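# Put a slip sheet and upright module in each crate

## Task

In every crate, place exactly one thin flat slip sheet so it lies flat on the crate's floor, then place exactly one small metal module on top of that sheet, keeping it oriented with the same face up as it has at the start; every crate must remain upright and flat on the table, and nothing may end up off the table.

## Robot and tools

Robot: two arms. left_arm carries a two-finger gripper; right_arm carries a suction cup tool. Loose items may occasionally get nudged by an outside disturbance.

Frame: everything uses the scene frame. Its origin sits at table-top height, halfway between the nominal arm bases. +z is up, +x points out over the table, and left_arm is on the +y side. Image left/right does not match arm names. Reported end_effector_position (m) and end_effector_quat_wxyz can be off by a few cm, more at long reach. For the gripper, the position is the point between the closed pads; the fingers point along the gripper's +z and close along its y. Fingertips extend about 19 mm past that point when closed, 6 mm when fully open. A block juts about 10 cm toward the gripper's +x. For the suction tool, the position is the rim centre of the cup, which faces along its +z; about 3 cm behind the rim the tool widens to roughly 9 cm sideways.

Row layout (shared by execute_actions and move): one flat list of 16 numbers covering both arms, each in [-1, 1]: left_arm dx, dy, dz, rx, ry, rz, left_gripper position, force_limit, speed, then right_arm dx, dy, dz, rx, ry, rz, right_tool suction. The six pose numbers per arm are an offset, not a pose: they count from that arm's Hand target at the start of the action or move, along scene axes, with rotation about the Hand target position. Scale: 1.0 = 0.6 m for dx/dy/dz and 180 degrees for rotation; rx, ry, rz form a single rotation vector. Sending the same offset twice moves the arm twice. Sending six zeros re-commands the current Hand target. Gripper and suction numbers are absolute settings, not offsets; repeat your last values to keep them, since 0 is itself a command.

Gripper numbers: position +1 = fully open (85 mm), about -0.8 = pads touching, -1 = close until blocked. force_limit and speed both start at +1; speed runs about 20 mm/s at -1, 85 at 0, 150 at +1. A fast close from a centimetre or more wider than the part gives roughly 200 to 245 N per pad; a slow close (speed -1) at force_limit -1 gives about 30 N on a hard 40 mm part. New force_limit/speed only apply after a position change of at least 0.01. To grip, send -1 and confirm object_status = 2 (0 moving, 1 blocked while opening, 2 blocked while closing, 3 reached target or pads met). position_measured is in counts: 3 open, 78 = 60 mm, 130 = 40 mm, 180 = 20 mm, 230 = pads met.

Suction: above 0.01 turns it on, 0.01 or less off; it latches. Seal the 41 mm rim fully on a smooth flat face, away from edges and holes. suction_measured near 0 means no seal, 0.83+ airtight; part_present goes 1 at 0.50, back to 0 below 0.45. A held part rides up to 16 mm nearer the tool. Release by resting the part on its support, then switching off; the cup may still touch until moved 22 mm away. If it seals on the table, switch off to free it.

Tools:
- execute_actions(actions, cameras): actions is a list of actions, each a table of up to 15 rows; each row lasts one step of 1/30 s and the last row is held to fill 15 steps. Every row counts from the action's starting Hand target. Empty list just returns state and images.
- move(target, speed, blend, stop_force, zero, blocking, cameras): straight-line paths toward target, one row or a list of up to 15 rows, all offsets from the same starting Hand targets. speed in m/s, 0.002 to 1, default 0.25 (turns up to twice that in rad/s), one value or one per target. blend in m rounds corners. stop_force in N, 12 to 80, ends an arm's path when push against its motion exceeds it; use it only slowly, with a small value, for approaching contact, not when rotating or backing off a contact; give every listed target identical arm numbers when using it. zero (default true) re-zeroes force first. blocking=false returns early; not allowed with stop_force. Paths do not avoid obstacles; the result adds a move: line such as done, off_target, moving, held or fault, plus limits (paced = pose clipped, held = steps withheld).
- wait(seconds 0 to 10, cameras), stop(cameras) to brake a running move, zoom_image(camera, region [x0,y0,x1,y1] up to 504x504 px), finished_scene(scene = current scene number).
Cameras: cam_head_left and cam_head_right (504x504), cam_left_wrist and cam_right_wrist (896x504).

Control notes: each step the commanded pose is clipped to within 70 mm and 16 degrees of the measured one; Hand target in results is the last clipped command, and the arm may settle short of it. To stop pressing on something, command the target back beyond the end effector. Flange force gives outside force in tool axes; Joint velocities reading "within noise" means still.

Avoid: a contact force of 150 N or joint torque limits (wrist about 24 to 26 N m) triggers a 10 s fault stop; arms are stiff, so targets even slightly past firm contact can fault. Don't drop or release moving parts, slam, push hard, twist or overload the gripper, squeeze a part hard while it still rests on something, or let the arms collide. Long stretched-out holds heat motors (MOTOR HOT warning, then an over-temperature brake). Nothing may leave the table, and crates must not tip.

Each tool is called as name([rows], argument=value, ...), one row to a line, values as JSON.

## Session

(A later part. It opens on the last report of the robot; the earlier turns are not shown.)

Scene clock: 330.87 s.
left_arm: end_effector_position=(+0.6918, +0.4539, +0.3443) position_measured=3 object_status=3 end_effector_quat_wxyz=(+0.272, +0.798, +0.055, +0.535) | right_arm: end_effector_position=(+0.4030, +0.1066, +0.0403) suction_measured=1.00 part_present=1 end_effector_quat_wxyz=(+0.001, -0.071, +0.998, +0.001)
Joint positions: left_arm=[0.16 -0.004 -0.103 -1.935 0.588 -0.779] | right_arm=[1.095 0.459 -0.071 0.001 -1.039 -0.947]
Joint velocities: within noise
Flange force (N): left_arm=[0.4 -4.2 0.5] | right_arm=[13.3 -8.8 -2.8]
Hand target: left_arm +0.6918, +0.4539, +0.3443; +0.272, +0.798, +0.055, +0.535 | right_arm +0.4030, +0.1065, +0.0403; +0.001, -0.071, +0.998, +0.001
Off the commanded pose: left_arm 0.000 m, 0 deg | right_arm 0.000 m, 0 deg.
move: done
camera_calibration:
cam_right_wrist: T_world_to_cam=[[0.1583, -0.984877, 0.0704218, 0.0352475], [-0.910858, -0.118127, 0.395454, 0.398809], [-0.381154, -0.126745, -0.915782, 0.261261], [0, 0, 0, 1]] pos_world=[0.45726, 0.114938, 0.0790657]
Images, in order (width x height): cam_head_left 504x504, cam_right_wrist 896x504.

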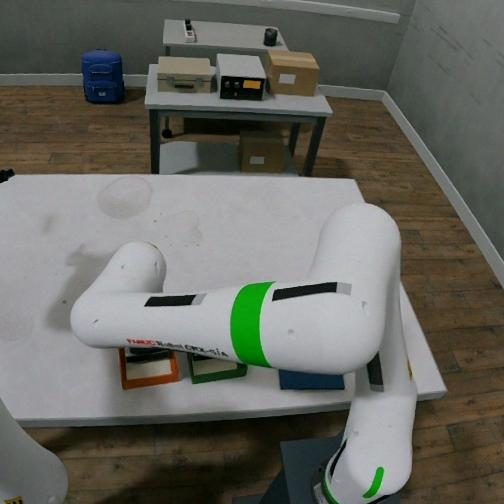

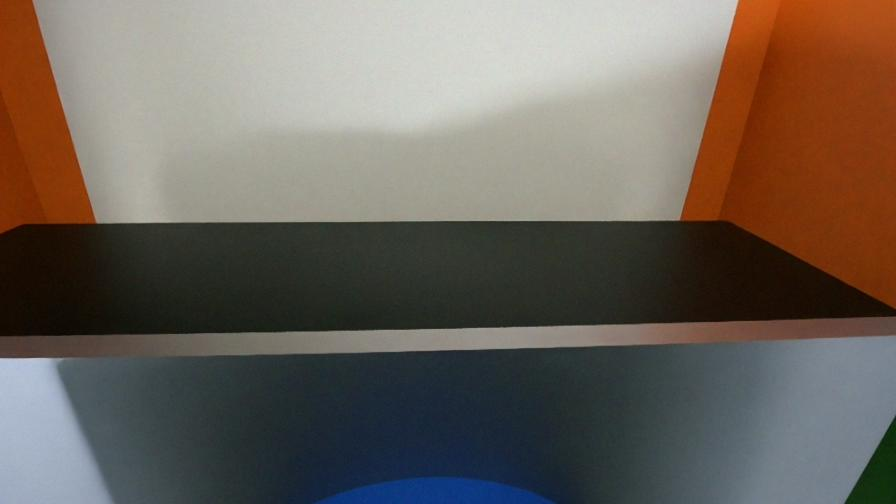

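move(target=[0,0,0,0,0,0,1,1,1,0,-0.0025,-0.08,0,0,0,1], speed=0.02, stop_force=12, cameras=["cam_right_wrist"])

move([
  [0,0,0,0,0,0,1,1,1,0,0,0,0,0,0,0],
  [0,0,0,0,0,0,1,1,1,0,0,0.06,0,0,0,0],
  [0,0,0,0,0,0,1,1,1,0.15,-0.12,0.45,0,0,0,0],
], speed=[0.05,0.04,0.2])

zoom_image(camera="cam_head_left", region=[100, 280, 280, 410])

Scene clock: 341.43 s.
left_arm: end_effector_position=(+0.6918, +0.4539, +0.3443) position_measured=3 object_status=3 end_effector_quat_wxyz=(+0.272, +0.798, +0.055, +0.535) | right_arm: end_effector_position=(+0.4031, +0.1060, +0.0197) suction_measured=1.00 part_present=1 end_effector_quat_wxyz=(+0.001, -0.071, +0.998, +0.001)
Joint positions: left_arm=[0.16 -0.004 -0.103 -1.935 0.588 -0.779] | right_arm=[1.094 0.484 -0.089 0.001 -0.995 -0.947]
Joint velocities: within noise
Flange force (N): left_arm=[0.8 -4.2 0.5] | right_arm=[17.1 -9.2 -35.6]
Hand target: left_arm +0.6918, +0.4539, +0.3443; +0.272, +0.798, +0.055, +0.535 | right_arm +0.4030, +0.1060, +0.0197; +0.001, -0.071, +0.998, +0.001 (not the last commanded pose)
Off the commanded pose: left_arm 0.000 m, 0 deg | right_arm 0.027 m, 0 deg.
move: contact (right_arm)
camera_calibration:
cam_right_wrist: T_world_to_cam=[[0.158251, -0.984904, 0.0701497, 0.0362331], [-0.910947, -0.118218, 0.395222, 0.407053], [-0.380963, -0.126447, -0.915903, 0.242257], [0, 0, 0, 1]] pos_world=[0.457361, 0.11444, 0.0584656]
Images, in order (width x height): cam_right_wrist 896x504.

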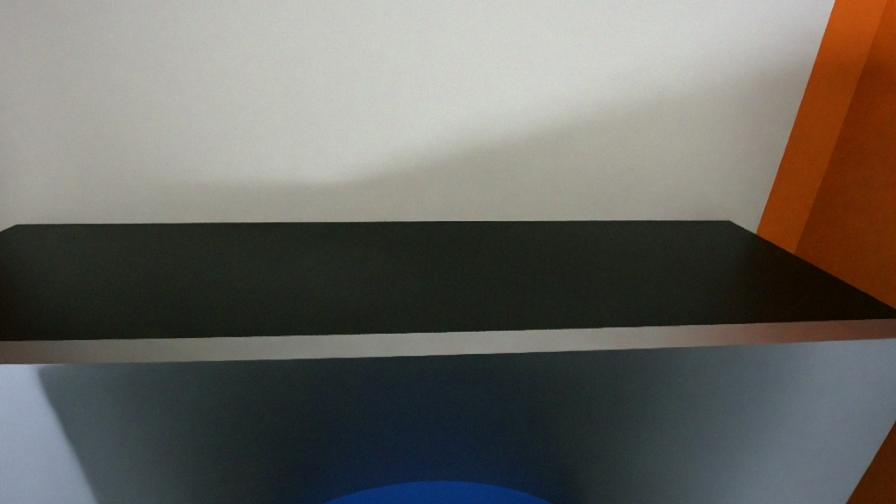

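Scene clock: 344.60 s.
left_arm: end_effector_position=(+0.6918, +0.4539, +0.3443) position_measured=3 object_status=3 end_effector_quat_wxyz=(+0.272, +0.798, +0.055, +0.535) | right_arm: end_effector_position=(+0.4930, +0.0340, +0.2896) suction_measured=0.01 part_present=0 end_effector_quat_wxyz=(+0.001, -0.071, +0.998, +0.001)
Joint positions: left_arm=[0.16 -0.004 -0.103 -1.935 0.588 -0.779] | right_arm=[0.889 0.346 0.378 0 -1.601 -0.741]
Joint velocities: within noise
Flange force (N): left_arm=[0.5 -4.0 0.1] | right_arm=[16.2 -7.6 5.0]
Hand target: left_arm +0.6918, +0.4539, +0.3443; +0.272, +0.798, +0.055, +0.535 | right_arm +0.4930, +0.0340, +0.2897; +0.001, -0.071, +0.998, +0.001
Off the commanded pose: left_arm 0.000 m, 0 deg | right_arm 0.000 m, 0 deg.
move: done
camera_calibration:
cam_left_wrist: T_world_to_cam=[[-0.0557318, -0.838056, 0.54273, 0.258101], [-0.662521, -0.375625, -0.648053, 0.875708], [0.746967, -0.395687, -0.534295, -0.024209], [0, 0, 0, 1]] pos_world=[0.612642, 0.535661, 0.414491]
cam_right_wrist: T_world_to_cam=[[0.158203, -0.984903, 0.0702683, -0.0679748], [-0.910906, -0.118111, 0.395347, 0.373737], [-0.381079, -0.126553, -0.91584, 0.514768], [0, 0, 0, 1]] pos_world=[0.54736, 0.0423392, 0.328466]

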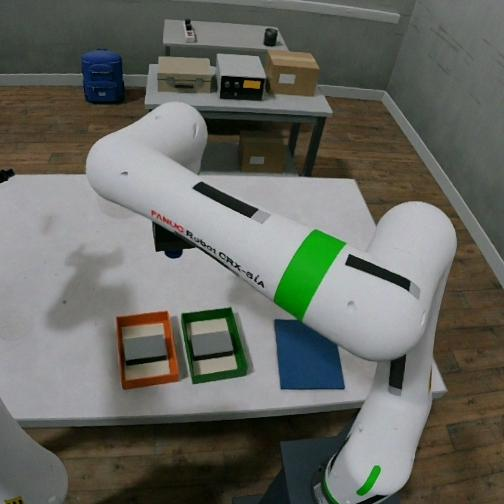

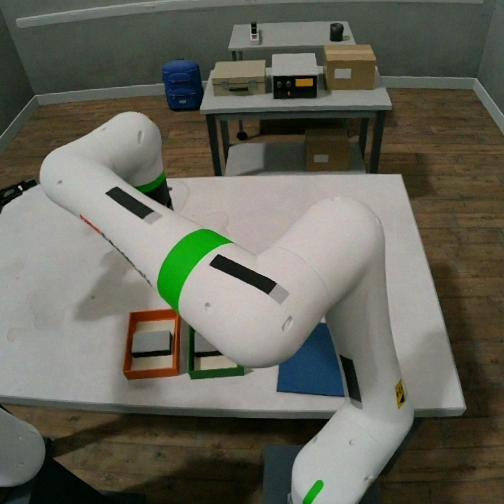

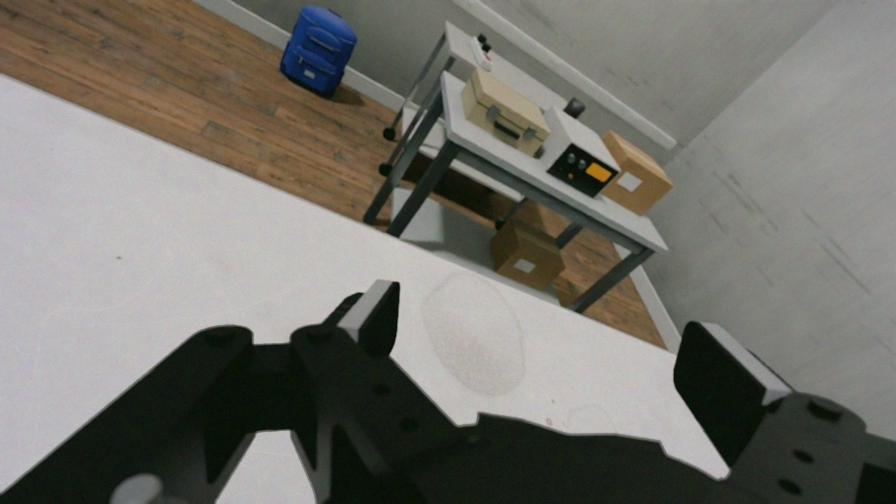

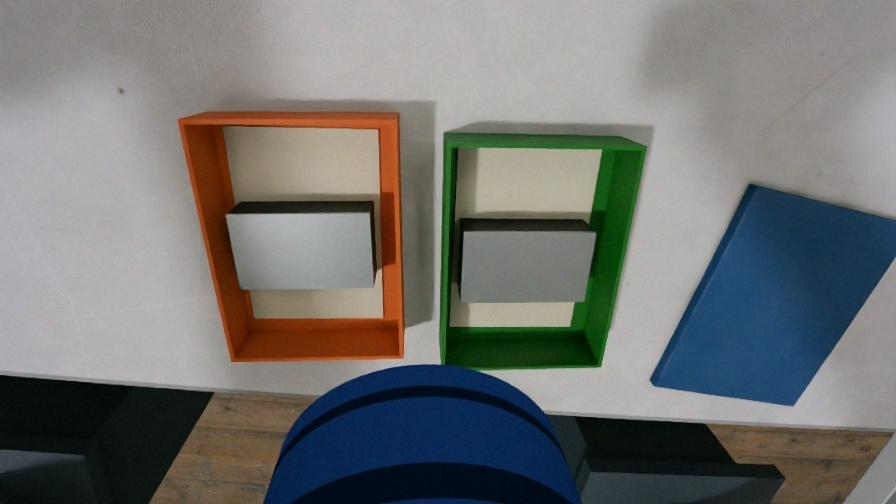

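Scaled by 2.800.

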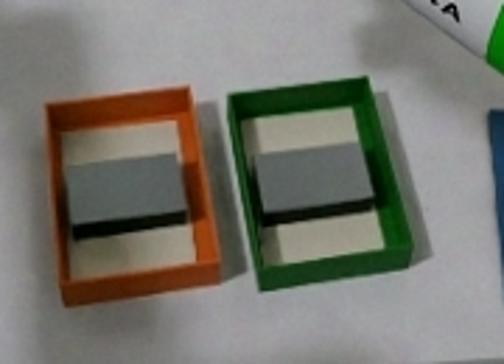

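finished_scene(scene=2)

The scene is finished: the task was done.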